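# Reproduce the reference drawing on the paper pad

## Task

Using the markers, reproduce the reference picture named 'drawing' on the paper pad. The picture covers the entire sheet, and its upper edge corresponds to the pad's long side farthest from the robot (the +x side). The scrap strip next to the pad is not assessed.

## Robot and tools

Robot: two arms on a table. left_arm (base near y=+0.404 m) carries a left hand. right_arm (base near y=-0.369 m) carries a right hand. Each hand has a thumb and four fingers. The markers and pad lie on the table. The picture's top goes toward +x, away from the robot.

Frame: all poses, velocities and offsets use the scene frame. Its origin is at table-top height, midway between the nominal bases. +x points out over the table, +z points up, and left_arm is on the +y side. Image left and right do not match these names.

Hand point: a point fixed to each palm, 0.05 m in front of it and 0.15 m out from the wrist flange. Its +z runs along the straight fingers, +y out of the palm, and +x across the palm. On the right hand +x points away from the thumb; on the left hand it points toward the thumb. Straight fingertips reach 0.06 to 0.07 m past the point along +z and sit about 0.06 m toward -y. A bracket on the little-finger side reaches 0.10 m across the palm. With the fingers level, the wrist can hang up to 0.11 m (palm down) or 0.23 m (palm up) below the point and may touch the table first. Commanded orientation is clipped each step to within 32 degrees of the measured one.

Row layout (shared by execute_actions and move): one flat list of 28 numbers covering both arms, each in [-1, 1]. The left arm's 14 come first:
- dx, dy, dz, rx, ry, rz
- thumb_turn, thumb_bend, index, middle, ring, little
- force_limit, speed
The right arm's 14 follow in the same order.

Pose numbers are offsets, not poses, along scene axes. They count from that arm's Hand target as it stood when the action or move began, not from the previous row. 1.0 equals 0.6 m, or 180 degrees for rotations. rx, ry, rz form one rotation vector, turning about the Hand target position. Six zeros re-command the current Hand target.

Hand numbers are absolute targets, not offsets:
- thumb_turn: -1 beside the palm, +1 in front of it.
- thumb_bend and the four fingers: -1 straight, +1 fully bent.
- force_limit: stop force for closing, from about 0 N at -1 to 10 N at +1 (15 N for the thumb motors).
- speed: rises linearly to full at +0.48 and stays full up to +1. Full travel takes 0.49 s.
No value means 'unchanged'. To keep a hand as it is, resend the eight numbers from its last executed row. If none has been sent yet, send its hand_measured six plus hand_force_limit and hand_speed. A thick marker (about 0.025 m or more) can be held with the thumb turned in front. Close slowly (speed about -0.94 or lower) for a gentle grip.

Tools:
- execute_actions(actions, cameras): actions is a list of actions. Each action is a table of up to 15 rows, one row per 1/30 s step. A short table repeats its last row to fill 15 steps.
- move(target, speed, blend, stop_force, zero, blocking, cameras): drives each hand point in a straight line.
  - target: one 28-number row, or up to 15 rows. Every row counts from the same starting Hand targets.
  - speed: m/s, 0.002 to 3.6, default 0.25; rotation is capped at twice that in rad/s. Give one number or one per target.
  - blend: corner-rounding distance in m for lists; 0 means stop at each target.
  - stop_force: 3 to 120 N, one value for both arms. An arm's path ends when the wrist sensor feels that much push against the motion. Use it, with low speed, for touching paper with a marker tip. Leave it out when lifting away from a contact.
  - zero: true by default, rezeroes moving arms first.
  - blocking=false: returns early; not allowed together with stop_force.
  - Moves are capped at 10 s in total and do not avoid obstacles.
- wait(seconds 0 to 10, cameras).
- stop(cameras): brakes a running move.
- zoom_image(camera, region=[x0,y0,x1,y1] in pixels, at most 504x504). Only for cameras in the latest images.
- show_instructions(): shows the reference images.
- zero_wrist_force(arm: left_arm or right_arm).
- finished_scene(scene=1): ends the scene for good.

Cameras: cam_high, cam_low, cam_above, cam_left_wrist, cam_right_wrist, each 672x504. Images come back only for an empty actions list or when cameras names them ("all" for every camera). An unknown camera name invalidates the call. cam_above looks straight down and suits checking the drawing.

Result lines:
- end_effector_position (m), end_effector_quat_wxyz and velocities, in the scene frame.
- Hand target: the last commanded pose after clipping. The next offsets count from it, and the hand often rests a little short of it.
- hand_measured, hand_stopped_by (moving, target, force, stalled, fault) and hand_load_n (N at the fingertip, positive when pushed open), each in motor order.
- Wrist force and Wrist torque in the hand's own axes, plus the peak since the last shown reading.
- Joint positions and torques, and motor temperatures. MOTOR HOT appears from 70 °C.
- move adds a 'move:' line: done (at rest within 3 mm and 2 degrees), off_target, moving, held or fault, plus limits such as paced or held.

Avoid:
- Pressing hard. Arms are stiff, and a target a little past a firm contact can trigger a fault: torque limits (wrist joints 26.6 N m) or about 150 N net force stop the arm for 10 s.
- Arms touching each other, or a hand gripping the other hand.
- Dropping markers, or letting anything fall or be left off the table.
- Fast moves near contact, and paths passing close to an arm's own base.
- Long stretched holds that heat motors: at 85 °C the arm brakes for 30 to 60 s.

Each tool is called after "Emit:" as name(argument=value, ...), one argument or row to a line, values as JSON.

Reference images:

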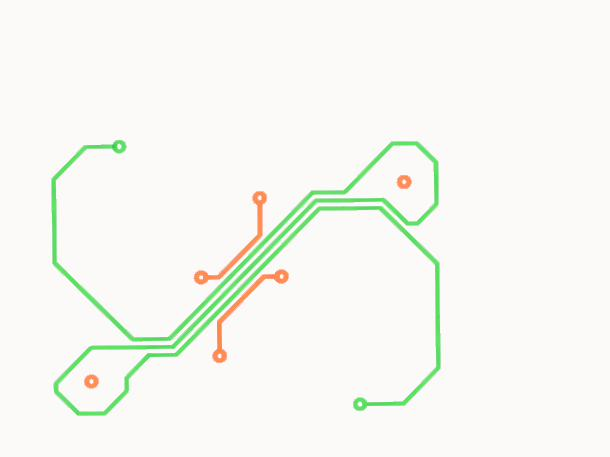

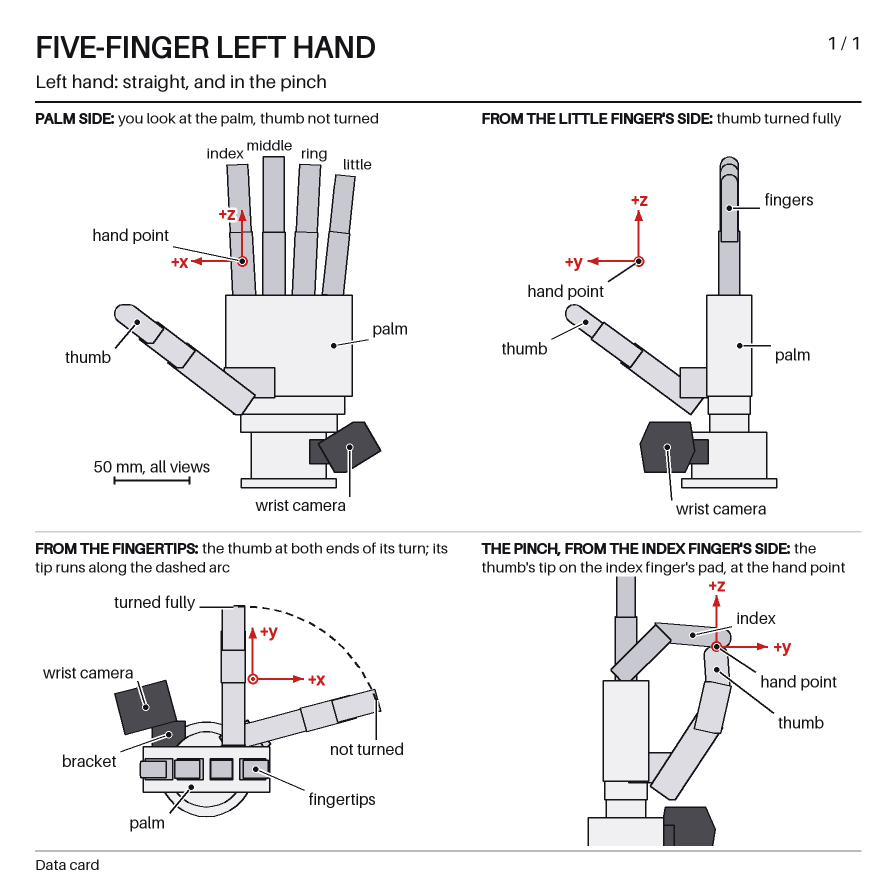

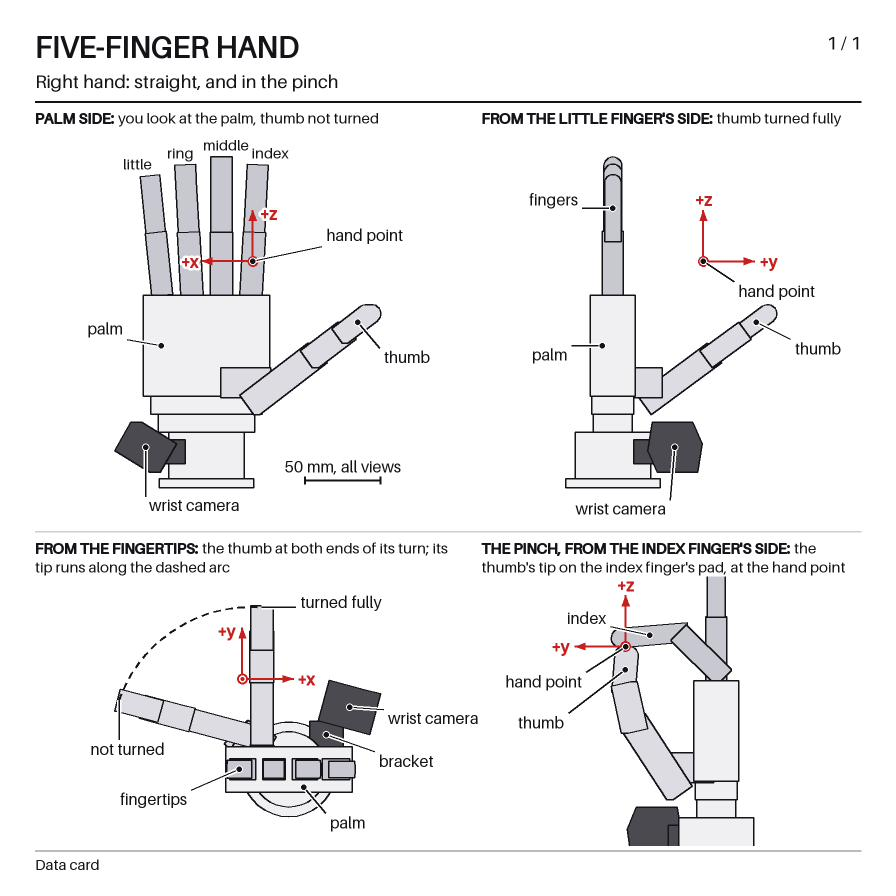

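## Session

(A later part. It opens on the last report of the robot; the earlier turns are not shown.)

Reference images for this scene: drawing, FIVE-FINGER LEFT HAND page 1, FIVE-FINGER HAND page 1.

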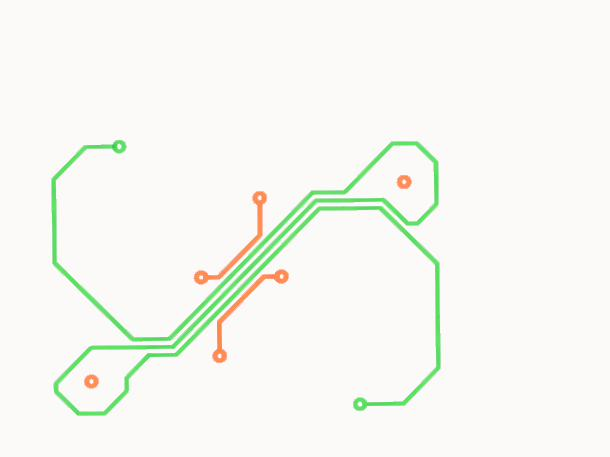

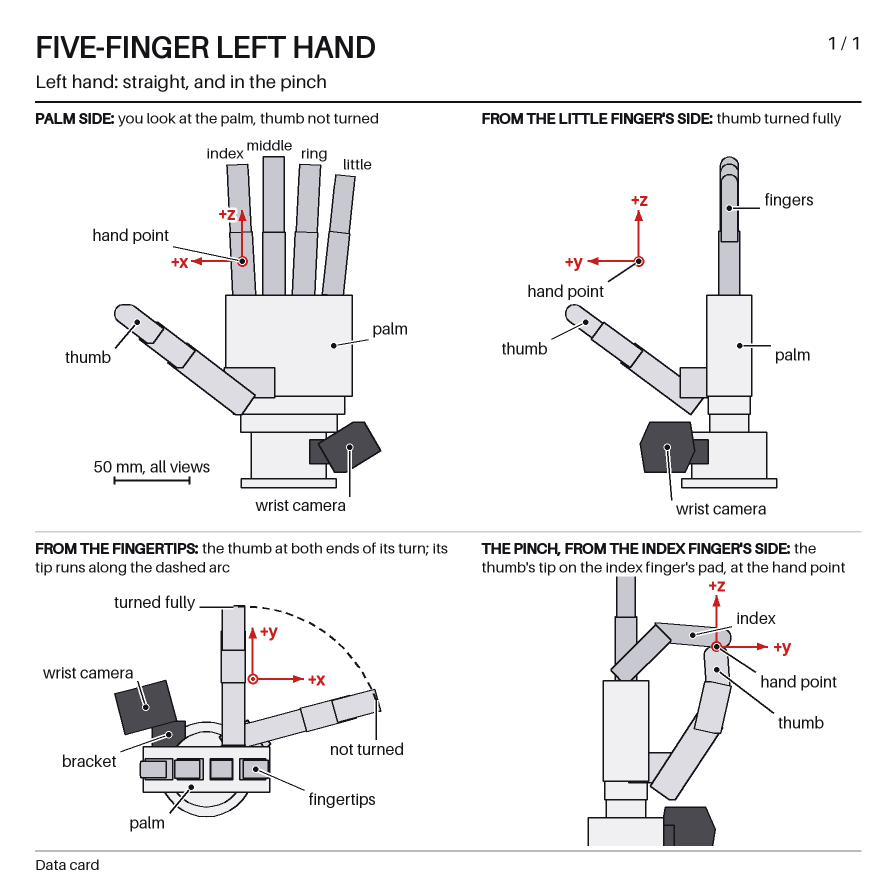

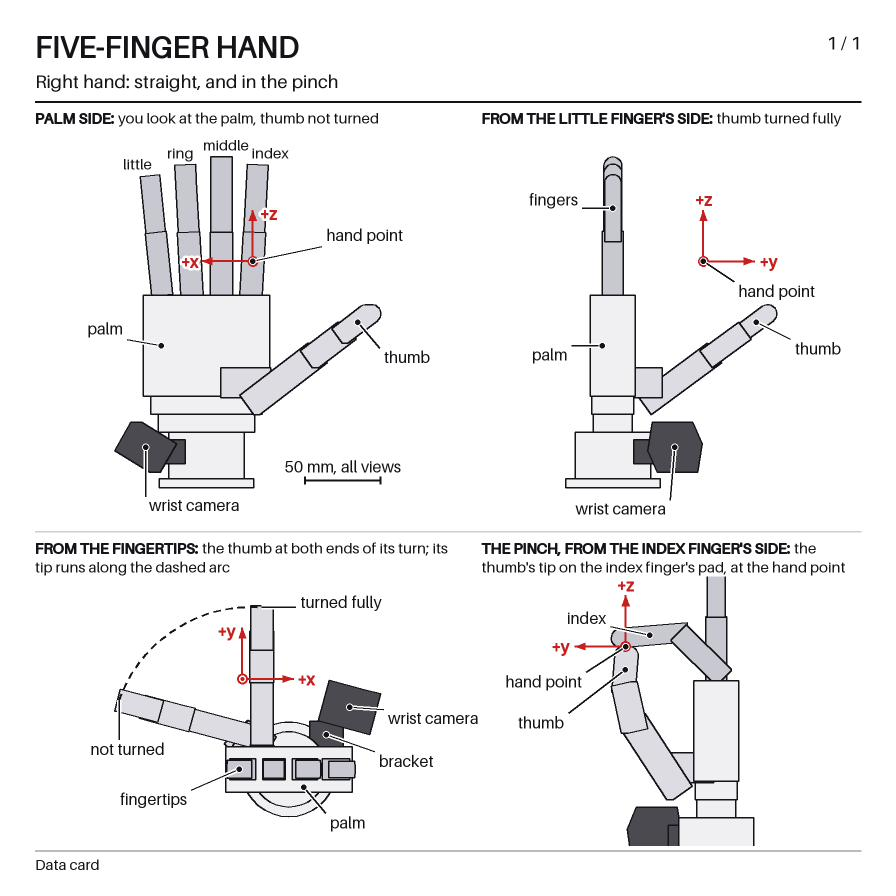

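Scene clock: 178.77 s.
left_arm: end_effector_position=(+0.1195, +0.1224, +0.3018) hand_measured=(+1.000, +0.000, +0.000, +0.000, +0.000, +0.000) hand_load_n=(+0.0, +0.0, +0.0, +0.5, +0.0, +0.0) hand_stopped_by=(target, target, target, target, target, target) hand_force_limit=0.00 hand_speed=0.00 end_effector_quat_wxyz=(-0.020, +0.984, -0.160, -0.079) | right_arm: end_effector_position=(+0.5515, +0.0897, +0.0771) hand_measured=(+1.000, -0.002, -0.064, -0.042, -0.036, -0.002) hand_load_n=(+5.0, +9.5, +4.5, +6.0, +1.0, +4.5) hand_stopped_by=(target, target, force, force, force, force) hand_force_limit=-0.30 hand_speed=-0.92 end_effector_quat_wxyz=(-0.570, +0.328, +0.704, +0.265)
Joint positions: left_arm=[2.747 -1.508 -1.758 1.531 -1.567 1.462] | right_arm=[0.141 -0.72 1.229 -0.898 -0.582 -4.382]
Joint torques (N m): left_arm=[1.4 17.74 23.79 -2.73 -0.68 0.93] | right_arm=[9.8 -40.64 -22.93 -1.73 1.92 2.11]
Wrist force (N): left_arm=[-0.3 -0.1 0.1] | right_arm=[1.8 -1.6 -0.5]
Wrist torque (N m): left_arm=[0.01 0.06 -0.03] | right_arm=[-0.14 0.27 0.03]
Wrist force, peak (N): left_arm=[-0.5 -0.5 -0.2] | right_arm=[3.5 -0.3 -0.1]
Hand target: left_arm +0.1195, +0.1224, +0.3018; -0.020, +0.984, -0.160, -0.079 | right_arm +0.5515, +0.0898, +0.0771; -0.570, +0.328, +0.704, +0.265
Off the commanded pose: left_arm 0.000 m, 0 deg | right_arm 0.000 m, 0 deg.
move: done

Emit:
move(
  target=[
    [0,0,0,0,0,0, 1,0,0,0,0,0, 0,0, 0.00318,0.00132,0,0,0,0, 1,0,0.35,0.35,0.35,0.35, -0.3,-0.92],
    [0,0,0,0,0,0, 1,0,0,0,0,0, 0,0, 0.0045,0.0045,0,0,0,0, 1,0,0.35,0.35,0.35,0.35, -0.3,-0.92],
    [0,0,0,0,0,0, 1,0,0,0,0,0, 0,0, 0.00318,0.00768,0,0,0,0, 1,0,0.35,0.35,0.35,0.35, -0.3,-0.92],
    [0,0,0,0,0,0, 1,0,0,0,0,0, 0,0, 0,0.009,0,0,0,0, 1,0,0.35,0.35,0.35,0.35, -0.3,-0.92],
    [0,0,0,0,0,0, 1,0,0,0,0,0, 0,0, -0.00318,0.00768,0,0,0,0, 1,0,0.35,0.35,0.35,0.35, -0.3,-0.92],
    [0,0,0,0,0,0, 1,0,0,0,0,0, 0,0, -0.0045,0.0045,0,0,0,0, 1,0,0.35,0.35,0.35,0.35, -0.3,-0.92],
    [0,0,0,0,0,0, 1,0,0,0,0,0, 0,0, -0.00318,0.00132,0,0,0,0, 1,0,0.35,0.35,0.35,0.35, -0.3,-0.92],
    [0,0,0,0,0,0, 1,0,0,0,0,0, 0,0, 0,0,0,0,0,0, 1,0,0.35,0.35,0.35,0.35, -0.3,-0.92],
    [0,0,0,0,0,0, 1,0,0,0,0,0, 0,0, 0.001,0.0005,0.015,0,0,0, 1,0,0.35,0.35,0.35,0.35, -0.3,-0.92],
    [0,0,0,0,0,0, 1,0,0,0,0,0, 0,0, -0.00878,-0.05783,0.015,0,0,0, 1,0,0.35,0.35,0.35,0.35, -0.3,-0.92],
  ],
  speed=[0.02,0.02,0.02,0.02,0.02,0.02,0.02,0.02,0.03,0.1],
  blend=[0.0003,0.0003,0.0003,0.0003,0.0003,0.0003,0.0003,0.0003,0.0005,0],
)

Scene clock: 182.80 s.
left_arm: end_effector_position=(+0.1195, +0.1224, +0.3018) hand_measured=(+1.000, +0.000, +0.000, +0.000, +0.000, +0.000) hand_load_n=(+0.0, +0.0, +0.0, +0.0, +0.0, +0.0) hand_stopped_by=(target, target, target, target, target, target) hand_force_limit=0.00 hand_speed=0.00 end_effector_quat_wxyz=(-0.020, +0.984, -0.160, -0.079) | right_arm: end_effector_position=(+0.5463, +0.0553, +0.0861) hand_measured=(+1.000, -0.002, -0.064, -0.042, -0.036, -0.002) hand_load_n=(+5.5, +9.5, +5.0, +6.0, +1.0, +4.0) hand_stopped_by=(target, target, force, force, force, force) hand_force_limit=-0.30 hand_speed=-0.92 end_effector_quat_wxyz=(-0.570, +0.328, +0.704, +0.265)
Joint positions: left_arm=[2.747 -1.508 -1.758 1.531 -1.567 1.462] | right_arm=[0.092 -0.761 1.279 -0.881 -0.627 -4.413]
Joint torques (N m): left_arm=[1.47 18.02 24.17 -2.4 -0.69 0.96] | right_arm=[-10.62 -63.19 -11.72 -1.47 -1.39 -1.57]
Wrist force (N): left_arm=[-0.4 0.0 -0.2] | right_arm=[0.1 -1.0 0.2]
Wrist torque (N m): left_arm=[0.03 0.07 -0.03] | right_arm=[-0.11 0.31 0.11]
Wrist force, peak (N): left_arm=[-0.3 -0.4 -0.4] | right_arm=[2.6 -0.1 -0.8]
Hand target: left_arm +0.1195, +0.1224, +0.3018; -0.020, +0.984, -0.160, -0.079 | right_arm +0.5462, +0.0551, +0.0861; -0.570, +0.328, +0.704, +0.265
Off the commanded pose: left_arm 0.000 m, 0 deg | right_arm 0.000 m, 0 deg.
move: done

Emit:
move(
  target=[
    [0,0,0,0,0,0, 1,0,0,0,0,0, 0,0, 0,0,-0.015,0,0,0, 1,0,0.35,0.35,0.35,0.35, -0.3,-0.92],
    [0,0,0,0,0,0, 1,0,0,0,0,0, 0,0, 0.00318,-0.00132,-0.015,0,0,0, 1,0,0.35,0.35,0.35,0.35, -0.3,-0.92],
    [0,0,0,0,0,0, 1,0,0,0,0,0, 0,0, 0.0045,-0.0045,-0.015,0,0,0, 1,0,0.35,0.35,0.35,0.35, -0.3,-0.92],
    [0,0,0,0,0,0, 1,0,0,0,0,0, 0,0, 0.00318,-0.00768,-0.015,0,0,0, 1,0,0.35,0.35,0.35,0.35, -0.3,-0.92],
    [0,0,0,0,0,0, 1,0,0,0,0,0, 0,0, 0,-0.009,-0.015,0,0,0, 1,0,0.35,0.35,0.35,0.35, -0.3,-0.92],
    [0,0,0,0,0,0, 1,0,0,0,0,0, 0,0, -0.00318,-0.00768,-0.015,0,0,0, 1,0,0.35,0.35,0.35,0.35, -0.3,-0.92],
    [0,0,0,0,0,0, 1,0,0,0,0,0, 0,0, -0.0045,-0.0045,-0.015,0,0,0, 1,0,0.35,0.35,0.35,0.35, -0.3,-0.92],
    [0,0,0,0,0,0, 1,0,0,0,0,0, 0,0, -0.00318,-0.00132,-0.015,0,0,0, 1,0,0.35,0.35,0.35,0.35, -0.3,-0.92],
    [0,0,0,0,0,0, 1,0,0,0,0,0, 0,0, 0,0,-0.015,0,0,0, 1,0,0.35,0.35,0.35,0.35, -0.3,-0.92],
    [0,0,0,0,0,0, 1,0,0,0,0,0, 0,0, 0.00218,0.00998,-0.015,0,0,0, 1,0,0.35,0.35,0.35,0.35, -0.3,-0.92],
    [0,0,0,0,0,0, 1,0,0,0,0,0, 0,0, -0.02969,0.05293,-0.015,0,0,0, 1,0,0.35,0.35,0.35,0.35, -0.3,-0.92],
    [0,0,0,0,0,0, 1,0,0,0,0,0, 0,0, -0.05309,0.05675,-0.015,0,0,0, 1,0,0.35,0.35,0.35,0.35, -0.3,-0.92],
  ],
  speed=0.02,
  blend=[0.0003, 0.0003, 0.0003, 0.0003, 0.0003, 0.0003, 0.0003, 0.0003, 0.0003, 0.0003, 0.0003, 0],
)

Scene clock: 188.27 s.
left_arm: end_effector_position=(+0.1195, +0.1224, +0.3018) hand_measured=(+1.000, +0.000, +0.000, +0.000, +0.000, +0.000) hand_load_n=(+0.0, +0.0, +0.0, +0.0, +0.0, +0.0) hand_stopped_by=(target, target, target, target, target, target) hand_force_limit=0.00 hand_speed=0.00 end_effector_quat_wxyz=(-0.020, +0.984, -0.160, -0.079) | right_arm: end_effector_position=(+0.5144, +0.0892, +0.0771) hand_measured=(+1.000, -0.002, -0.064, -0.042, -0.036, -0.002) hand_load_n=(+5.0, +9.5, +4.5, +6.0, +1.5, +4.5) hand_stopped_by=(target, target, force, force, force, force) hand_force_limit=-0.30 hand_speed=-0.92 end_effector_quat_wxyz=(-0.570, +0.328, +0.704, +0.265)
Joint positions: left_arm=[2.747 -1.508 -1.758 1.531 -1.567 1.462] | right_arm=[0.148 -0.795 1.373 -0.972 -0.575 -4.377]
Joint torques (N m): left_arm=[1.68 17.1 23.67 -2.4 -0.74 1.02] | right_arm=[9.3 -62.55 -9.93 -1.72 1.82 2.17]
Wrist force (N): left_arm=[-0.5 -0.4 0.0] | right_arm=[1.5 -0.5 -0.2]
Wrist torque (N m): left_arm=[-0.04 0.07 -0.02] | right_arm=[-0.08 0.27 0.01]
Wrist force, peak (N): left_arm=[-0.2 -0.3 -0.5] | right_arm=[2.3 -0.7 -1.0]
Hand target: left_arm +0.1195, +0.1224, +0.3018; -0.020, +0.984, -0.160, -0.079 | right_arm +0.5144, +0.0892, +0.0771; -0.570, +0.328, +0.704, +0.265
Off the commanded pose: left_arm 0.000 m, 0 deg | right_arm 0.000 m, 0 deg.
move: done

Emit:
move(
  target=[
    [0,0,0,0,0,0, 1,0,0,0,0,0, 0,0, -0.00132,0.00318,0,0,0,0, 1,0,0.35,0.35,0.35,0.35, -0.3,-0.92],
    [0,0,0,0,0,0, 1,0,0,0,0,0, 0,0, -0.0045,0.0045,0,0,0,0, 1,0,0.35,0.35,0.35,0.35, -0.3,-0.92],
    [0,0,0,0,0,0, 1,0,0,0,0,0, 0,0, -0.00768,0.00318,0,0,0,0, 1,0,0.35,0.35,0.35,0.35, -0.3,-0.92],
    [0,0,0,0,0,0, 1,0,0,0,0,0, 0,0, -0.009,0,0,0,0,0, 1,0,0.35,0.35,0.35,0.35, -0.3,-0.92],
    [0,0,0,0,0,0, 1,0,0,0,0,0, 0,0, -0.00768,-0.00318,0,0,0,0, 1,0,0.35,0.35,0.35,0.35, -0.3,-0.92],
    [0,0,0,0,0,0, 1,0,0,0,0,0, 0,0, -0.0045,-0.0045,0,0,0,0, 1,0,0.35,0.35,0.35,0.35, -0.3,-0.92],
    [0,0,0,0,0,0, 1,0,0,0,0,0, 0,0, -0.00132,-0.00318,0,0,0,0, 1,0,0.35,0.35,0.35,0.35, -0.3,-0.92],
    [0,0,0,0,0,0, 1,0,0,0,0,0, 0,0, 0,0,0,0,0,0, 1,0,0.35,0.35,0.35,0.35, -0.3,-0.92],
    [0,0,0,0,0,0, 1,0,0,0,0,0, 0,0, -0.0004,0.001,0.015,0,0,0, 1,0,0.35,0.35,0.35,0.35, -0.3,-0.92],
    [0,0,0,0,0,0, 1,0,0,0,0,0, 0,0, -0.00446,0.10954,0.015,0,0,0, 1,0,0.35,0.35,0.35,0.35, -0.3,-0.92],
  ],
  speed=[0.02,0.02,0.02,0.02,0.02,0.02,0.02,0.02,0.03,0.1],
  blend=[0.0003,0.0003,0.0003,0.0003,0.0003,0.0003,0.0003,0.0003,0.0005,0],
  cameras=["cam_above"],
)

Scene clock: 192.13 s.
left_arm: end_effector_position=(+0.1195, +0.1224, +0.3018) hand_measured=(+1.000, +0.000, +0.000, +0.000, +0.000, +0.000) hand_load_n=(+0.5, +0.0, +0.0, +0.0, +0.0, +0.0) hand_stopped_by=(target, target, target, target, target, target) hand_force_limit=0.00 hand_speed=0.00 end_effector_quat_wxyz=(-0.020, +0.984, -0.160, -0.079) | right_arm: end_effector_position=(+0.5117, +0.1548, +0.0861) hand_measured=(+1.000, -0.002, -0.064, -0.042, -0.036, -0.002) hand_load_n=(+5.5, +9.5, +5.0, +6.0, +0.5, +4.0) hand_stopped_by=(target, target, force, force, force, force) hand_force_limit=-0.30 hand_speed=-0.92 end_effector_quat_wxyz=(-0.570, +0.328, +0.704, +0.265)
Joint positions: left_arm=[2.747 -1.508 -1.758 1.531 -1.567 1.462] | right_arm=[0.244 -0.767 1.301 -0.995 -0.487 -4.298]
Joint torques (N m): left_arm=[1.35 16.94 24.04 -2.42 -0.71 1.15] | right_arm=[10.15 -40.53 -23.99 -1.54 1.98 1.8]
Wrist force (N): left_arm=[-0.2 -0.2 -0.1] | right_arm=[0.0 -0.9 0.4]
Wrist torque (N m): left_arm=[0.00 0.03 -0.02] | right_arm=[-0.11 0.32 0.01]
Wrist force, peak (N): left_arm=[-0.6 -0.3 -0.1] | right_arm=[2.0 -0.7 0.2]
Hand target: left_arm +0.1195, +0.1224, +0.3018; -0.020, +0.984, -0.160, -0.079 | right_arm +0.5117, +0.1549, +0.0861; -0.570, +0.328, +0.704, +0.265
Off the commanded pose: left_arm 0.000 m, 0 deg | right_arm 0.000 m, 0 deg.
move: done
Images, in order (width x height): cam_above 672x504.

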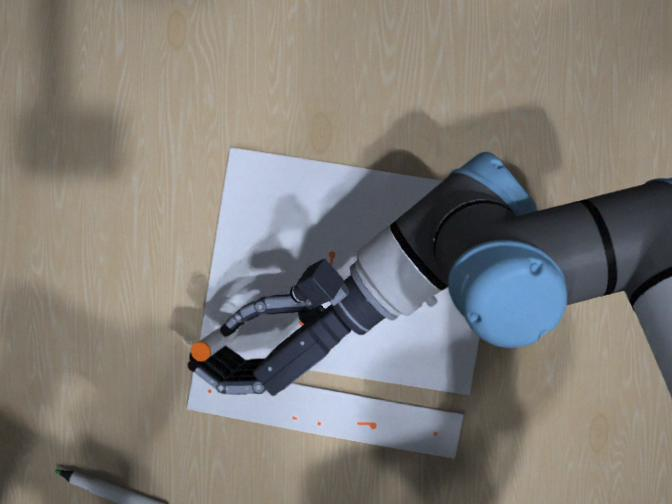

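Emit:
move(
  target=[
    [0,0,0,0,0,0, 1,0,0,0,0,0, 0,0, 0,0,-0.015,0,0,0, 1,0,0.35,0.35,0.35,0.35, -0.3,-0.92],
    [0,0,0,0,0,0, 1,0,0,0,0,0, 0,0, -0.00132,0.00318,-0.015,0,0,0, 1,0,0.35,0.35,0.35,0.35, -0.3,-0.92],
    [0,0,0,0,0,0, 1,0,0,0,0,0, 0,0, -0.0045,0.0045,-0.015,0,0,0, 1,0,0.35,0.35,0.35,0.35, -0.3,-0.92],
    [0,0,0,0,0,0, 1,0,0,0,0,0, 0,0, -0.00768,0.00318,-0.015,0,0,0, 1,0,0.35,0.35,0.35,0.35, -0.3,-0.92],
    [0,0,0,0,0,0, 1,0,0,0,0,0, 0,0, -0.009,0,-0.015,0,0,0, 1,0,0.35,0.35,0.35,0.35, -0.3,-0.92],
    [0,0,0,0,0,0, 1,0,0,0,0,0, 0,0, -0.00768,-0.00318,-0.015,0,0,0, 1,0,0.35,0.35,0.35,0.35, -0.3,-0.92],
    [0,0,0,0,0,0, 1,0,0,0,0,0, 0,0, -0.0045,-0.0045,-0.015,0,0,0, 1,0,0.35,0.35,0.35,0.35, -0.3,-0.92],
    [0,0,0,0,0,0, 1,0,0,0,0,0, 0,0, -0.00132,-0.00318,-0.015,0,0,0, 1,0,0.35,0.35,0.35,0.35, -0.3,-0.92],
    [0,0,0,0,0,0, 1,0,0,0,0,0, 0,0, 0,0,-0.015,0,0,0, 1,0,0.35,0.35,0.35,0.35, -0.3,-0.92],
    [0,0,0,0,0,0, 1,0,0,0,0,0, 0,0, -0.0004,0.001,0.01,0,0,0, 1,0,0.35,0.35,0.35,0.35, -0.3,-0.92],
    [0,0,0,0,0,0, 1,0,0,0,0,0, 0,0, 0.0,-0.1,0.07,0,0,0, 1,0,0.35,0.35,0.35,0.35, -0.3,-0.92],
    [0,0,0,0,0,0, 1,0,0,0,0,0, 0,0, -0.05,-0.5,0.1,0,0,0, 1,0,0.35,0.35,0.35,0.35, -0.3,-0.92],
  ],
  speed=[0.02,0.02,0.02,0.02,0.02,0.02,0.02,0.02,0.02,0.04,0.15,0.2],
  blend=[0.0003,0.0003,0.0003,0.0003,0.0003,0.0003,0.0003,0.0003,0.0003,0.0005,0.01,0],
  cameras=["cam_above"],
)

Emit:
zoom_image(
  camera="cam_above",
  region=[190, 230, 430, 410],
)

Scene clock: 197.20 s.
left_arm: end_effector_position=(+0.1195, +0.1224, +0.3018) hand_measured=(+1.000, +0.000, +0.000, +0.000, +0.000, +0.000) hand_load_n=(+0.0, +0.0, +0.0, +0.0, +0.0, +0.0) hand_stopped_by=(target, target, target, target, target, target) hand_force_limit=0.00 hand_speed=0.00 end_effector_quat_wxyz=(-0.020, +0.984, -0.160, -0.079) | right_arm: end_effector_position=(+0.4817, -0.1449, +0.1461) hand_measured=(+1.000, -0.002, -0.064, -0.042, -0.036, -0.002) hand_load_n=(+5.5, +9.5, +4.5, +6.0, +0.5, +4.0) hand_stopped_by=(target, target, force, force, force, force) hand_force_limit=-0.30 hand_speed=-0.92 end_effector_quat_wxyz=(-0.570, +0.328, +0.704, +0.265)
Joint positions: left_arm=[2.747 -1.508 -1.758 1.531 -1.567 1.462] | right_arm=[-0.229 -1.018 1.551 -0.796 -0.934 -4.553]
Joint torques (N m): left_arm=[1.58 18.22 24.04 -2.36 -0.59 1.14] | right_arm=[-8.79 -53.39 -9.37 2.19 -1.93 -1.75]
Wrist force (N): left_arm=[-0.3 -0.1 -0.2] | right_arm=[0.5 -0.9 0.3]
Wrist torque (N m): left_arm=[0.02 0.06 -0.03] | right_arm=[-0.09 0.26 0.13]
Wrist force, peak (N): left_arm=[-0.6 -0.2 -0.4] | right_arm=[2.3 -0.4 0.1]
Hand target: left_arm +0.1195, +0.1224, +0.3018; -0.020, +0.984, -0.160, -0.079 | right_arm +0.4817, -0.1451, +0.1461; -0.570, +0.328, +0.704, +0.265
Off the commanded pose: left_arm 0.000 m, 0 deg | right_arm 0.000 m, 0 deg.
move: done
Images, in order (width x height): cam_above 672x504.

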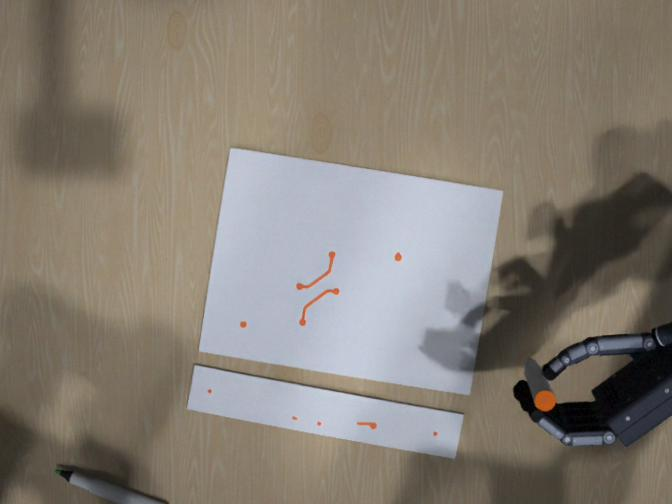

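Scaled by 2.100.

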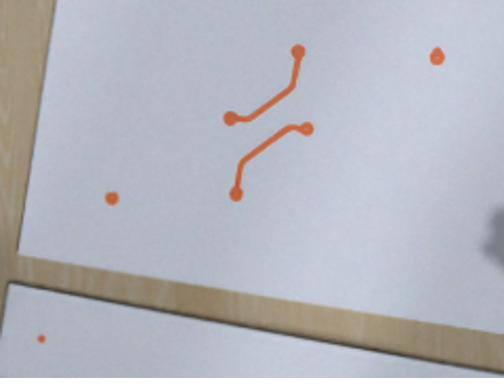

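Emit:
zoom_image(
  camera="cam_above",
  region=[285, 240, 355, 335],
)

Emit:
zoom_image(
  camera="cam_above",
  region=[230, 312, 258, 333],
)

Scaled by 5.305.

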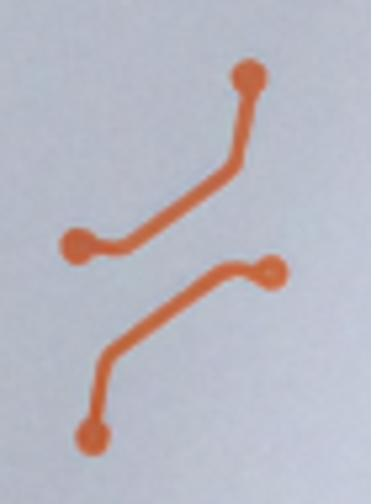

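Scaled by 18.000.

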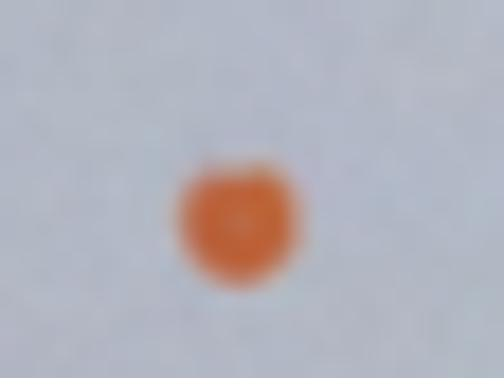

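Emit:
move(
  target=[0.3,0.2,0.05,0,0,0, 1,0,0,0,0,0, 0,0, -0.103,-0.458,0.173,0,0,0, 1,0,0.35,0.35,0.35,0.35, -0.3,-0.92],
  speed=0.25,
)

Emit:
move(
  target=[0.6967,0.312,-0.0047,-0.0219,-0.3076,0.2109, 1,0,0,0,0,0, 0,0, 0,0,0,0,0,0, 1,0,0.35,0.35,0.35,0.35, -0.3,-0.92],
  speed=0.35,
  cameras=["cam_high","cam_above"],
)

Scene clock: 205.93 s.
left_arm: end_effector_position=(+0.2995, +0.2424, +0.3317) hand_measured=(+1.000, +0.000, +0.000, +0.000, +0.000, +0.000) hand_load_n=(+0.0, +0.0, +0.0, +0.0, +0.0, +0.0) hand_stopped_by=(target, target, target, target, target, target) hand_force_limit=0.00 hand_speed=0.00 end_effector_quat_wxyz=(-0.020, +0.984, -0.160, -0.079) | right_arm: end_effector_position=(+0.4199, -0.4198, +0.2499) hand_measured=(+1.000, -0.002, -0.064, -0.042, -0.036, -0.002) hand_load_n=(+6.0, +9.5, +5.0, +6.0, +0.5, +4.0) hand_stopped_by=(target, target, force, force, force, force) hand_force_limit=-0.30 hand_speed=-0.92 end_effector_quat_wxyz=(-0.570, +0.328, +0.704, +0.265)
Joint positions: left_arm=[3.238 -1.721 -1.454 1.457 -1.645 1.948] | right_arm=[-0.7 -1.101 1.39 -0.502 -1.391 -4.673]
Joint torques (N m): left_arm=[7.96 17.45 24.71 -4.74 -1.52 2.15] | right_arm=[-8.73 -28.67 -24.95 2.82 -1.77 -1.68]
Wrist force (N): left_arm=[-0.1 -0.1 -0.4] | right_arm=[-0.3 -0.6 0.2]
Wrist torque (N m): left_arm=[0.04 0.01 -0.15] | right_arm=[-0.06 0.38 0.09]
Wrist force, peak (N): left_arm=[-0.6 0.8 -0.2] | right_arm=[0.3 -1.7 -0.7]
Hand target: left_arm +0.2995, +0.2424, +0.3318; -0.020, +0.984, -0.160, -0.079 | right_arm +0.4199, -0.4199, +0.2499; -0.570, +0.328, +0.704, +0.265
Off the commanded pose: left_arm 0.000 m, 0 deg | right_arm 0.000 m, 0 deg.
move: done

Scene clock: 208.37 s.
left_arm: end_effector_position=(+0.7174, +0.4296, +0.3289) hand_measured=(+1.000, +0.000, +0.000, +0.000, +0.000, +0.000) hand_load_n=(+0.0, +0.0, +0.0, +0.0, +0.0, +0.0) hand_stopped_by=(target, target, target, target, target, target) hand_force_limit=0.00 hand_speed=0.00 end_effector_quat_wxyz=(-0.033, +0.906, +0.181, +0.381) | right_arm: end_effector_position=(+0.4199, -0.4199, +0.2499) hand_measured=(+1.000, -0.002, -0.064, -0.042, -0.036, -0.002) hand_load_n=(+6.0, +9.5, +5.0, +6.0, +1.0, +4.0) hand_stopped_by=(target, target, force, force, force, force) hand_force_limit=-0.30 hand_speed=-0.92 end_effector_quat_wxyz=(-0.570, +0.328, +0.704, +0.265)
Joint positions: left_arm=[3.467 -2.077 -1.024 2.316 -1.567 1.464] | right_arm=[-0.7 -1.101 1.39 -0.502 -1.392 -4.673]
Joint torques (N m): left_arm=[-6.36 35.59 25.78 1.3 -1.27 -2.39] | right_arm=[-8.84 -28.52 -22.94 2.7 -1.92 -1.77]
Wrist force (N): left_arm=[-1.5 0.5 -0.5] | right_arm=[0.2 -0.5 0.2]
Wrist torque (N m): left_arm=[0.15 0.13 -0.05] | right_arm=[-0.03 0.29 0.13]
Wrist force, peak (N): left_arm=[-1.9 0.3 -0.7] | right_arm=[0.2 -1.0 -0.1]
Hand target: left_arm +0.7176, +0.4296, +0.3289; -0.033, +0.906, +0.181, +0.381 | right_arm +0.4199, -0.4199, +0.2499; -0.570, +0.328, +0.704, +0.265
Off the commanded pose: left_arm 0.000 m, 0 deg | right_arm 0.000 m, 0 deg.
move: done
Images, in order (width x height): cam_high 672x504, cam_above 672x504.

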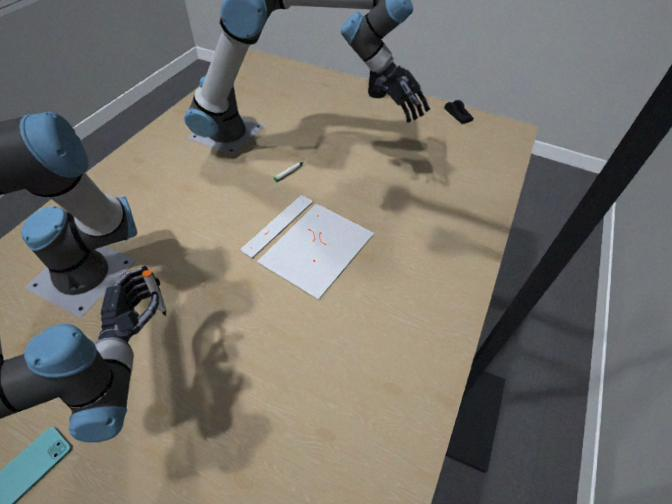

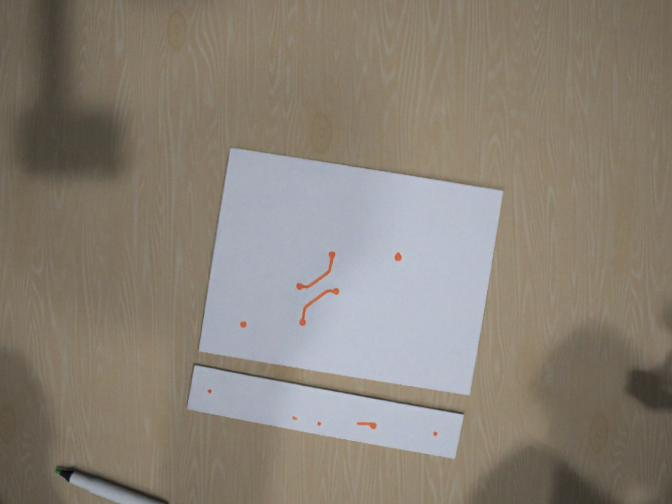

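Emit:
move(
  target=[
    [-0.052,-0.2935,0.1332,-0.1695,-0.0502,-0.1768, 1,0,0,0,0,0, 0,0, 0,0,0,0,0,0, 1,0,0.35,0.35,0.35,0.35, -0.3,-0.92],
    [-0.152,-0.3882,0.256,-0.2637,-0.0781,-0.275, 1,0,0,0,0,0, 0,0, 0,0,0,0,0,0, 1,0,0.35,0.35,0.35,0.35, -0.3,-0.92],
    [-0.2545,-0.411,0.3607,-0.339,-0.1004,-0.3536, 1,0,0,0,0,0, 0,0, 0,0,0,0,0,0, 1,0,0.35,0.35,0.35,0.35, -0.3,-0.92],
    [-0.39,-0.3692,0.4787,-0.4332,-0.1283,-0.4518, 1,0,0,0,0,0, 0,0, 0,0,0,0,0,0, 1,0,0.35,0.35,0.35,0.35, -0.3,-0.92],
  ],
  speed=0.3,
  blend=[0.02,0.02,0.02,0],
)

Emit:
move(
  target=[-0.1115,-0.0332,-0.5838,0.0836,-0.2823,0, 1,0,0,0,0,0, 0,0, 0,0,0,0,0,0, 1,0,0.35,0.35,0.35,0.35, -0.3,-0.92],
  speed=0.3,
  cameras=["cam_high","cam_left_wrist"],
)

Scene clock: 213.00 s.
left_arm: end_effector_position=(+0.4836, +0.2081, +0.6161) hand_measured=(+1.000, +0.000, +0.000, +0.000, +0.000, +0.000) hand_load_n=(+0.0, +0.0, +0.0, +0.0, +0.0, +0.0) hand_stopped_by=(target, target, target, target, target, target) hand_force_limit=0.00 hand_speed=0.00 end_effector_quat_wxyz=(+0.758, +0.549, -0.219, +0.274) | right_arm: end_effector_position=(+0.4199, -0.4199, +0.2499) hand_measured=(+1.000, -0.002, -0.064, -0.042, -0.036, -0.002) hand_load_n=(+5.5, +9.5, +5.0, +6.0, +1.0, +4.0) hand_stopped_by=(target, target, force, force, force, force) hand_force_limit=-0.30 hand_speed=-0.92 end_effector_quat_wxyz=(-0.570, +0.328, +0.704, +0.265)
Joint positions: left_arm=[3.465 -2.081 -1.022 2.316 0.439 1.463] | right_arm=[-0.7 -1.101 1.39 -0.502 -1.392 -4.673]
Joint torques (N m): left_arm=[-6.81 46.24 11.25 -4.38 2.82 2.33] | right_arm=[-10.57 -29.61 -24.33 2.89 -1.86 -1.74]
Wrist force (N): left_arm=[-2.2 -0.1 -3.0] | right_arm=[0.3 -0.5 0.3]
Wrist torque (N m): left_arm=[0.24 0.09 -0.28] | right_arm=[-0.04 0.28 0.14]
Wrist force, peak (N): left_arm=[-2.2 -0.1 -3.0] | right_arm=[0.1 -1.0 0.1]
Hand target: left_arm +0.4836, +0.2081, +0.6162; +0.758, +0.549, -0.219, +0.274 | right_arm +0.4199, -0.4199, +0.2499; -0.570, +0.328, +0.704, +0.265
Off the commanded pose: left_arm 0.000 m, 0 deg | right_arm 0.000 m, 0 deg.
move: done

Scene clock: 215.43 s.
left_arm: end_effector_position=(+0.4167, +0.1881, +0.2659) hand_measured=(+1.000, +0.000, +0.000, +0.000, +0.000, +0.000) hand_load_n=(+0.0, +0.0, +0.0, +0.0, +0.0, +0.0) hand_stopped_by=(target, target, target, target, target, target) hand_force_limit=0.00 hand_speed=0.00 end_effector_quat_wxyz=(+0.515, +0.470, -0.555, +0.453) | right_arm: end_effector_position=(+0.4199, -0.4199, +0.2499) hand_measured=(+1.000, -0.002, -0.064, -0.042, -0.036, -0.002) hand_load_n=(+5.5, +9.5, +4.5, +6.0, +0.5, +4.0) hand_stopped_by=(target, target, force, force, force, force) hand_force_limit=-0.30 hand_speed=-0.92 end_effector_quat_wxyz=(-0.570, +0.328, +0.704, +0.265)
Joint positions: left_arm=[3.465 -2.013 -1.654 3.806 0.439 1.463] | right_arm=[-0.7 -1.101 1.39 -0.502 -1.392 -4.673]
Joint torques (N m): left_arm=[9.41 43.47 11.51 1.48 0.06 -2.64] | right_arm=[-9.19 -29.39 -24.22 2.46 -1.85 -1.5]
Wrist force (N): left_arm=[-2.5 1.1 -1.3] | right_arm=[0.1 -0.8 0.2]
Wrist torque (N m): left_arm=[0.29 0.21 -0.15] | right_arm=[-0.09 0.30 0.11]
Wrist force, peak (N): left_arm=[-2.9 1.1 -1.3] | right_arm=[0.1 -1.0 0.5]
Hand target: left_arm +0.4167, +0.1882, +0.2659; +0.515, +0.470, -0.556, +0.453 | right_arm +0.4199, -0.4199, +0.2499; -0.570, +0.328, +0.704, +0.265
Off the commanded pose: left_arm 0.000 m, 0 deg | right_arm 0.000 m, 0 deg.
move: done
camera_calibration:
cam_left_wrist: T_world_to_cam=[[0.94882, -0.152136, 0.276757, -0.437507], [-0.177754, 0.467081, 0.866163, -0.238381], [-0.261043, -0.871028, 0.416133, 0.276097], [0, 0, 0, 1]] pos_world=[0.444816, 0.285271, 0.212667]
Images, in order (width x height): cam_high 672x504, cam_left_wrist 672x504.

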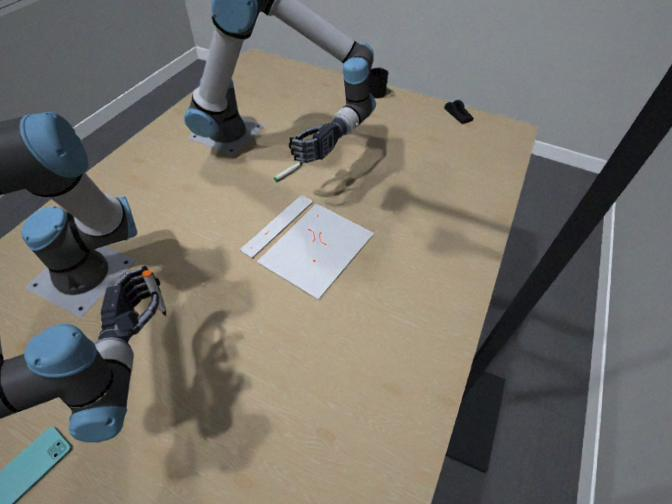

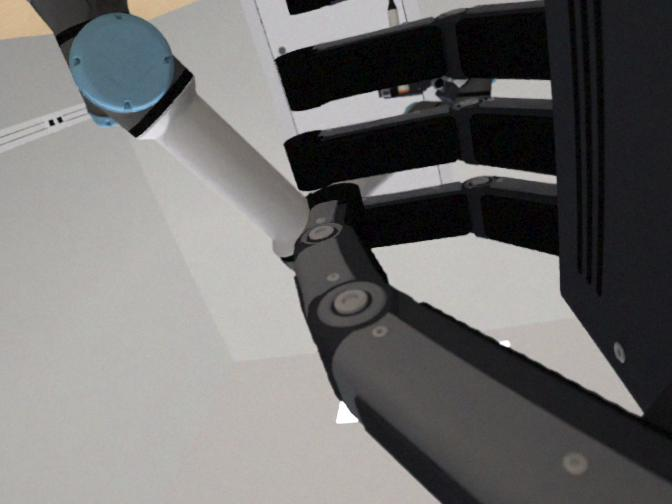

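Emit:
move(
  target=[0.0638,0,-0.1542,-0.0769,-0.5279,-0.0314, 1,0,0,0,0,0, 0,0, 0,0,0,0,0,0, 1,0,0.35,0.35,0.35,0.35, -0.3,-0.92],
  speed=0.3,
)

Emit:
move(
  target=[-0.2118,0.1995,-0.0557,0.054,-0.0002,-0.5423, 1,0,-0.35,-0.4,-0.35,-0.35, 0,0, 0,0,0,0,0,0, 1,0,0.35,0.35,0.35,0.35, -0.3,-0.92],
  speed=0.3,
  cameras=["cam_high","cam_above","cam_left_wrist"],
)

Scene clock: 222.43 s.
left_arm: end_effector_position=(+0.4549, +0.1881, +0.1734) hand_measured=(+1.000, +0.000, +0.000, +0.000, +0.000, +0.000) hand_load_n=(+0.0, +0.0, +0.0, +0.0, +0.5, +0.0) hand_stopped_by=(target, target, target, target, target, target) hand_force_limit=0.00 hand_speed=0.00 end_effector_quat_wxyz=(-0.006, +0.098, +0.722, -0.685) | right_arm: end_effector_position=(+0.4199, -0.4199, +0.2499) hand_measured=(+1.000, -0.002, -0.064, -0.042, -0.036, -0.002) hand_load_n=(+5.5, +9.5, +5.0, +6.0, +0.5, +4.0) hand_stopped_by=(target, target, force, force, force, force) hand_force_limit=-0.30 hand_speed=-0.92 end_effector_quat_wxyz=(-0.570, +0.328, +0.704, +0.265)
Joint positions: left_arm=[3.465 -2.008 -1.658 3.814 0.436 3.134] | right_arm=[-0.7 -1.101 1.39 -0.502 -1.392 -4.673]
Joint torques (N m): left_arm=[9.04 29.72 24.01 -2.64 1.82 2.49] | right_arm=[-10.11 -29.28 -23.47 2.92 -1.67 -1.63]
Wrist force (N): left_arm=[-1.0 1.8 -1.2] | right_arm=[-0.1 -0.6 0.2]
Wrist torque (N m): left_arm=[0.28 0.09 -0.34] | right_arm=[-0.05 0.33 0.11]
Wrist force, peak (N): left_arm=[-2.7 1.2 -1.6] | right_arm=[0.0 -1.1 0.5]
Hand target: left_arm +0.4549, +0.1882, +0.1734; -0.006, +0.098, +0.722, -0.685 | right_arm +0.4199, -0.4199, +0.2499; -0.570, +0.328, +0.704, +0.265
Off the commanded pose: left_arm 0.000 m, 0 deg | right_arm 0.000 m, 0 deg.
move: done

Scene clock: 225.97 s.
left_arm: end_effector_position=(+0.3279, +0.3078, +0.1399) hand_measured=(+1.000, +0.000, -0.350, -0.400, -0.350, -0.350) hand_load_n=(+0.0, +0.0, +0.0, +0.0, +0.0, +0.0) hand_stopped_by=(target, target, target, target, target, target) hand_force_limit=0.00 hand_speed=0.00 end_effector_quat_wxyz=(-0.526, +0.607, +0.451, -0.390) | right_arm: end_effector_position=(+0.4199, -0.4199, +0.2499) hand_measured=(+1.000, -0.002, -0.064, -0.042, -0.036, -0.002) hand_load_n=(+5.5, +9.5, +5.0, +6.0, +0.5, +4.0) hand_stopped_by=(target, target, force, force, force, force) hand_force_limit=-0.30 hand_speed=-0.92 end_effector_quat_wxyz=(-0.570, +0.328, +0.704, +0.265)
Joint positions: left_arm=[3.074 -2.168 -1.45 3.764 1.758 3.169] | right_arm=[-0.7 -1.101 1.39 -0.502 -1.392 -4.673]
Joint torques (N m): left_arm=[-6.08 48.37 11.36 0.86 1.77 2.24] | right_arm=[-9.37 -29.71 -21.75 2.62 -1.73 -1.41]
Wrist force (N): left_arm=[-1.3 1.9 -1.1] | right_arm=[0.3 -0.8 0.4]
Wrist torque (N m): left_arm=[0.28 0.15 -0.35] | right_arm=[-0.09 0.27 0.13]
Wrist force, peak (N): left_arm=[-1.3 2.2 -1.1] | right_arm=[0.1 -1.0 0.3]
Hand target: left_arm +0.3279, +0.3079, +0.1399; -0.526, +0.607, +0.451, -0.390 | right_arm +0.4199, -0.4199, +0.2499; -0.570, +0.328, +0.704, +0.265
Off the commanded pose: left_arm 0.000 m, 0 deg | right_arm 0.000 m, 0 deg.
move: done
camera_calibration:
cam_left_wrist: T_world_to_cam=[[-0.0515137, 0.286266, 0.956764, -0.202348], [0.735475, 0.658975, -0.157568, -0.416219], [-0.67559, 0.69556, -0.244488, 0.155705], [0, 0, 0, 1]] pos_world=[0.400888, 0.223902, 0.166085]
Images, in order (width x height): cam_high 672x504, cam_above 672x504, cam_left_wrist 672x504.

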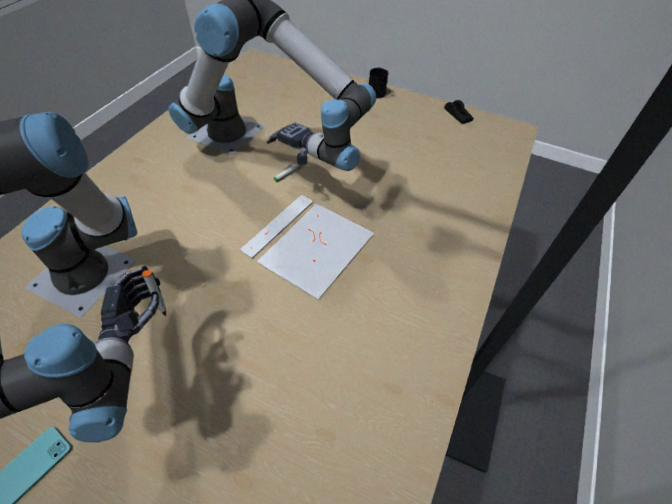

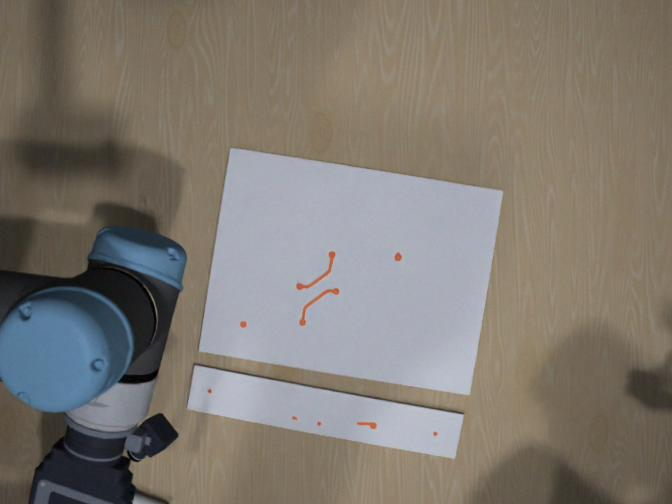

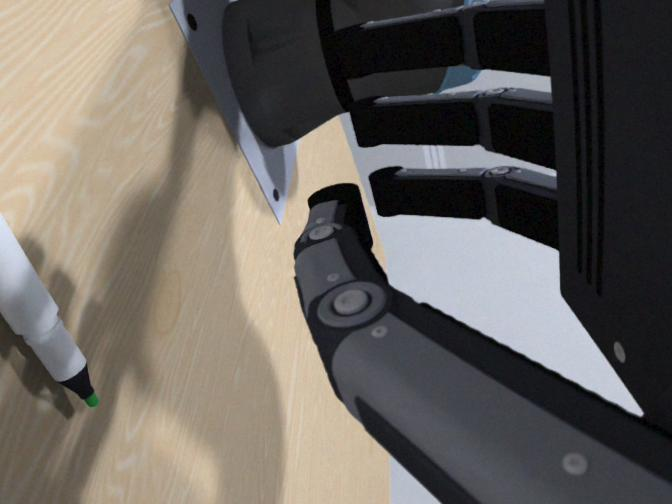

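Emit:
move(
  target=[-0.0123,-0.0133,-0.1583,0,0,0, 1,0,-0.35,-0.4,-0.35,-0.35, 0,0, 0,0,0,0,0,0, 1,0,0.35,0.35,0.35,0.35, -0.3,-0.92],
  speed=0.15,
  cameras=["cam_left_wrist"],
)

Emit:
zoom_image(
  camera="cam_left_wrist",
  region=[70, 10, 210, 115],
)

Emit:
zoom_image(
  camera="cam_left_wrist",
  region=[200, 270, 340, 430],
)

Scene clock: 228.10 s.
left_arm: end_effector_position=(+0.3205, +0.2999, +0.0451) hand_measured=(+1.000, +0.000, -0.350, -0.400, -0.350, -0.350) hand_load_n=(+0.0, +0.5, -0.5, +0.0, +0.0, +0.0) hand_stopped_by=(target, target, target, target, target, target) hand_force_limit=0.00 hand_speed=0.00 end_effector_quat_wxyz=(-0.526, +0.607, +0.451, -0.390) | right_arm: end_effector_position=(+0.4199, -0.4199, +0.2499) hand_measured=(+1.000, -0.002, -0.064, -0.042, -0.036, -0.002) hand_load_n=(+5.5, +9.5, +4.5, +6.0, +0.5, +4.0) hand_stopped_by=(target, target, force, force, force, force) hand_force_limit=-0.30 hand_speed=-0.92 end_effector_quat_wxyz=(-0.570, +0.328, +0.704, +0.265)
Joint positions: left_arm=[3.059 -2.282 -1.537 3.964 1.744 3.167] | right_arm=[-0.7 -1.101 1.39 -0.502 -1.392 -4.673]
Joint torques (N m): left_arm=[-6.52 37.48 7.2 0.81 -1.42 -2.18] | right_arm=[-9.67 -28.31 -23.11 2.59 -1.66 -1.45]
Wrist force (N): left_arm=[-1.5 2.2 -0.8] | right_arm=[-0.1 -0.6 0.0]
Wrist torque (N m): left_arm=[0.32 0.17 -0.14] | right_arm=[-0.04 0.34 0.11]
Wrist force, peak (N): left_arm=[-1.4 2.9 -0.5] | right_arm=[0.0 -0.9 0.5]
Hand target: left_arm +0.3205, +0.2999, +0.0450; -0.526, +0.607, +0.451, -0.390 | right_arm +0.4199, -0.4199, +0.2499; -0.570, +0.328, +0.704, +0.265
Off the commanded pose: left_arm 0.000 m, 0 deg | right_arm 0.000 m, 0 deg.
move: done
camera_calibration:
cam_left_wrist: T_world_to_cam=[[-0.0515069, 0.286219, 0.956779, -0.10967], [0.735712, 0.658738, -0.157454, -0.420502], [-0.675333, 0.695804, -0.244504, 0.132777], [0, 0, 0, 1]] pos_world=[0.393388, 0.216003, 0.0711842]
Images, in order (width x height): cam_left_wrist 672x504.

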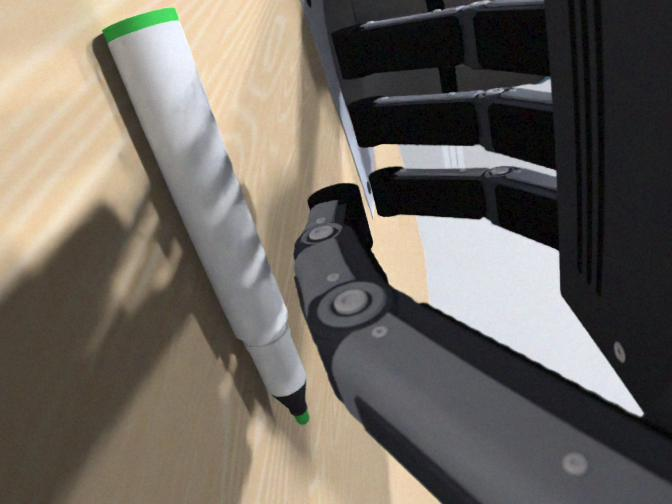

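Scaled by 3.600.

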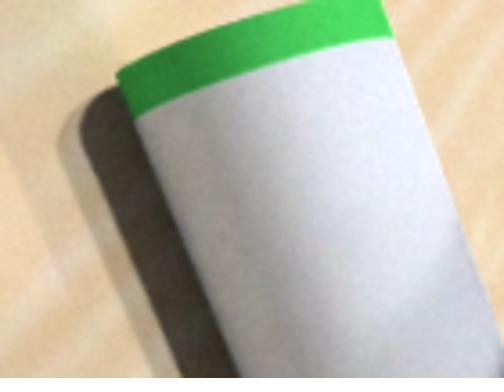

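Scaled by 3.150.

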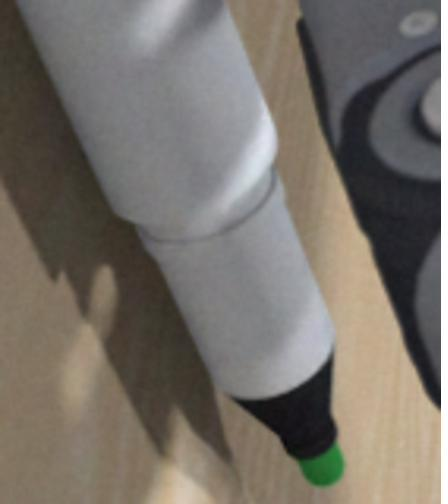

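Emit:
move(
  target=[
    [0.0048,-0.011,0,0,0,-0.0078, 1,0,-0.35,-0.4,-0.35,-0.35, 0,0, 0,0,0,0,0,0, 1,0,0.35,0.35,0.35,0.35, -0.3,-0.92],
    [0.0048,-0.011,-0.0503,0,0,-0.0078, 1,0,-0.35,-0.4,-0.35,-0.35, 0,0, 0,0,0,0,0,0, 1,0,0.35,0.35,0.35,0.35, -0.3,-0.92],
  ],
  speed=0.03,
  stop_force=5,
  cameras=["cam_left_wrist"],
)

Scene clock: 233.03 s.
left_arm: end_effector_position=(+0.3234, +0.2933, +0.0148) hand_measured=(+1.000, +0.000, -0.350, -0.400, -0.350, -0.350) hand_load_n=(+0.0, +0.0, +0.0, +0.0, -0.5, +0.0) hand_stopped_by=(target, target, target, target, target, target) hand_force_limit=0.00 hand_speed=0.00 end_effector_quat_wxyz=(-0.530, +0.612, +0.443, -0.384) | right_arm: end_effector_position=(+0.4199, -0.4199, +0.2499) hand_measured=(+1.000, -0.002, -0.064, -0.042, -0.036, -0.002) hand_load_n=(+5.5, +9.5, +5.0, +6.0, +1.0, +4.0) hand_stopped_by=(target, target, force, force, force, force) hand_force_limit=-0.30 hand_speed=-0.92 end_effector_quat_wxyz=(-0.570, +0.328, +0.704, +0.265)
Joint positions: left_arm=[3.039 -2.336 -1.532 4.013 1.749 3.167] | right_arm=[-0.7 -1.101 1.39 -0.502 -1.392 -4.673]
Joint torques (N m): left_arm=[-5.89 37.65 7.44 0.87 1.85 2.32] | right_arm=[-7.98 -28 -22.68 2.6 -1.85 -1.46]
Wrist force (N): left_arm=[-1.2 2.0 -1.1] | right_arm=[-0.1 -0.4 0.5]
Wrist torque (N m): left_arm=[0.31 0.11 -0.25] | right_arm=[-0.03 0.33 0.12]
Wrist force, peak (N): left_arm=[-1.5 2.4 -1.1] | right_arm=[0.1 -1.0 0.5]
Hand target: left_arm +0.3234, +0.2933, +0.0148; -0.530, +0.612, +0.443, -0.384 | right_arm +0.4199, -0.4199, +0.2499; -0.570, +0.328, +0.704, +0.265
Off the commanded pose: left_arm 0.000 m, 0 deg | right_arm 0.000 m, 0 deg.
move: done
camera_calibration:
cam_left_wrist: T_world_to_cam=[[-0.0444885, 0.287399, 0.956777, -0.0812489], [0.751621, 0.640526, -0.157454, -0.422815], [-0.658093, 0.712129, -0.244511, 0.121552], [0, 0, 0, 1]] pos_world=[0.394175, 0.207614, 0.0408842]
Images, in order (width x height): cam_left_wrist 672x504.

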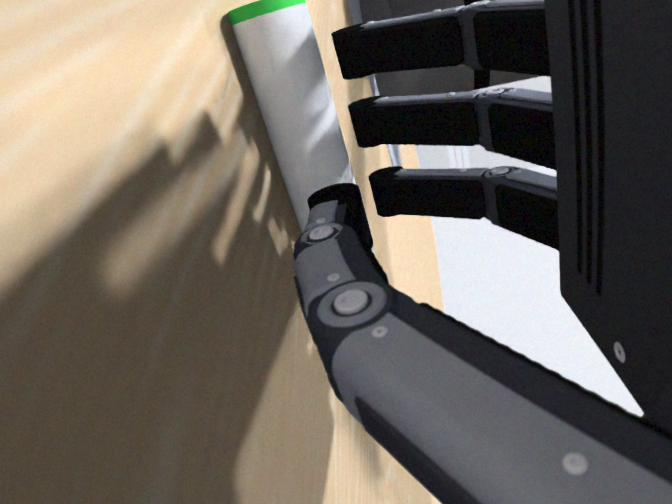

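Emit:
zoom_image(
  camera="cam_left_wrist",
  region=[200, 0, 400, 150],
)

Scaled by 2.520.

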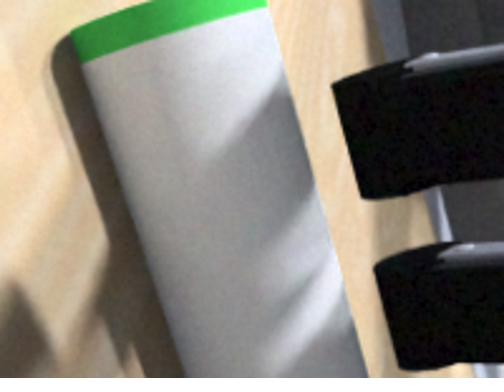

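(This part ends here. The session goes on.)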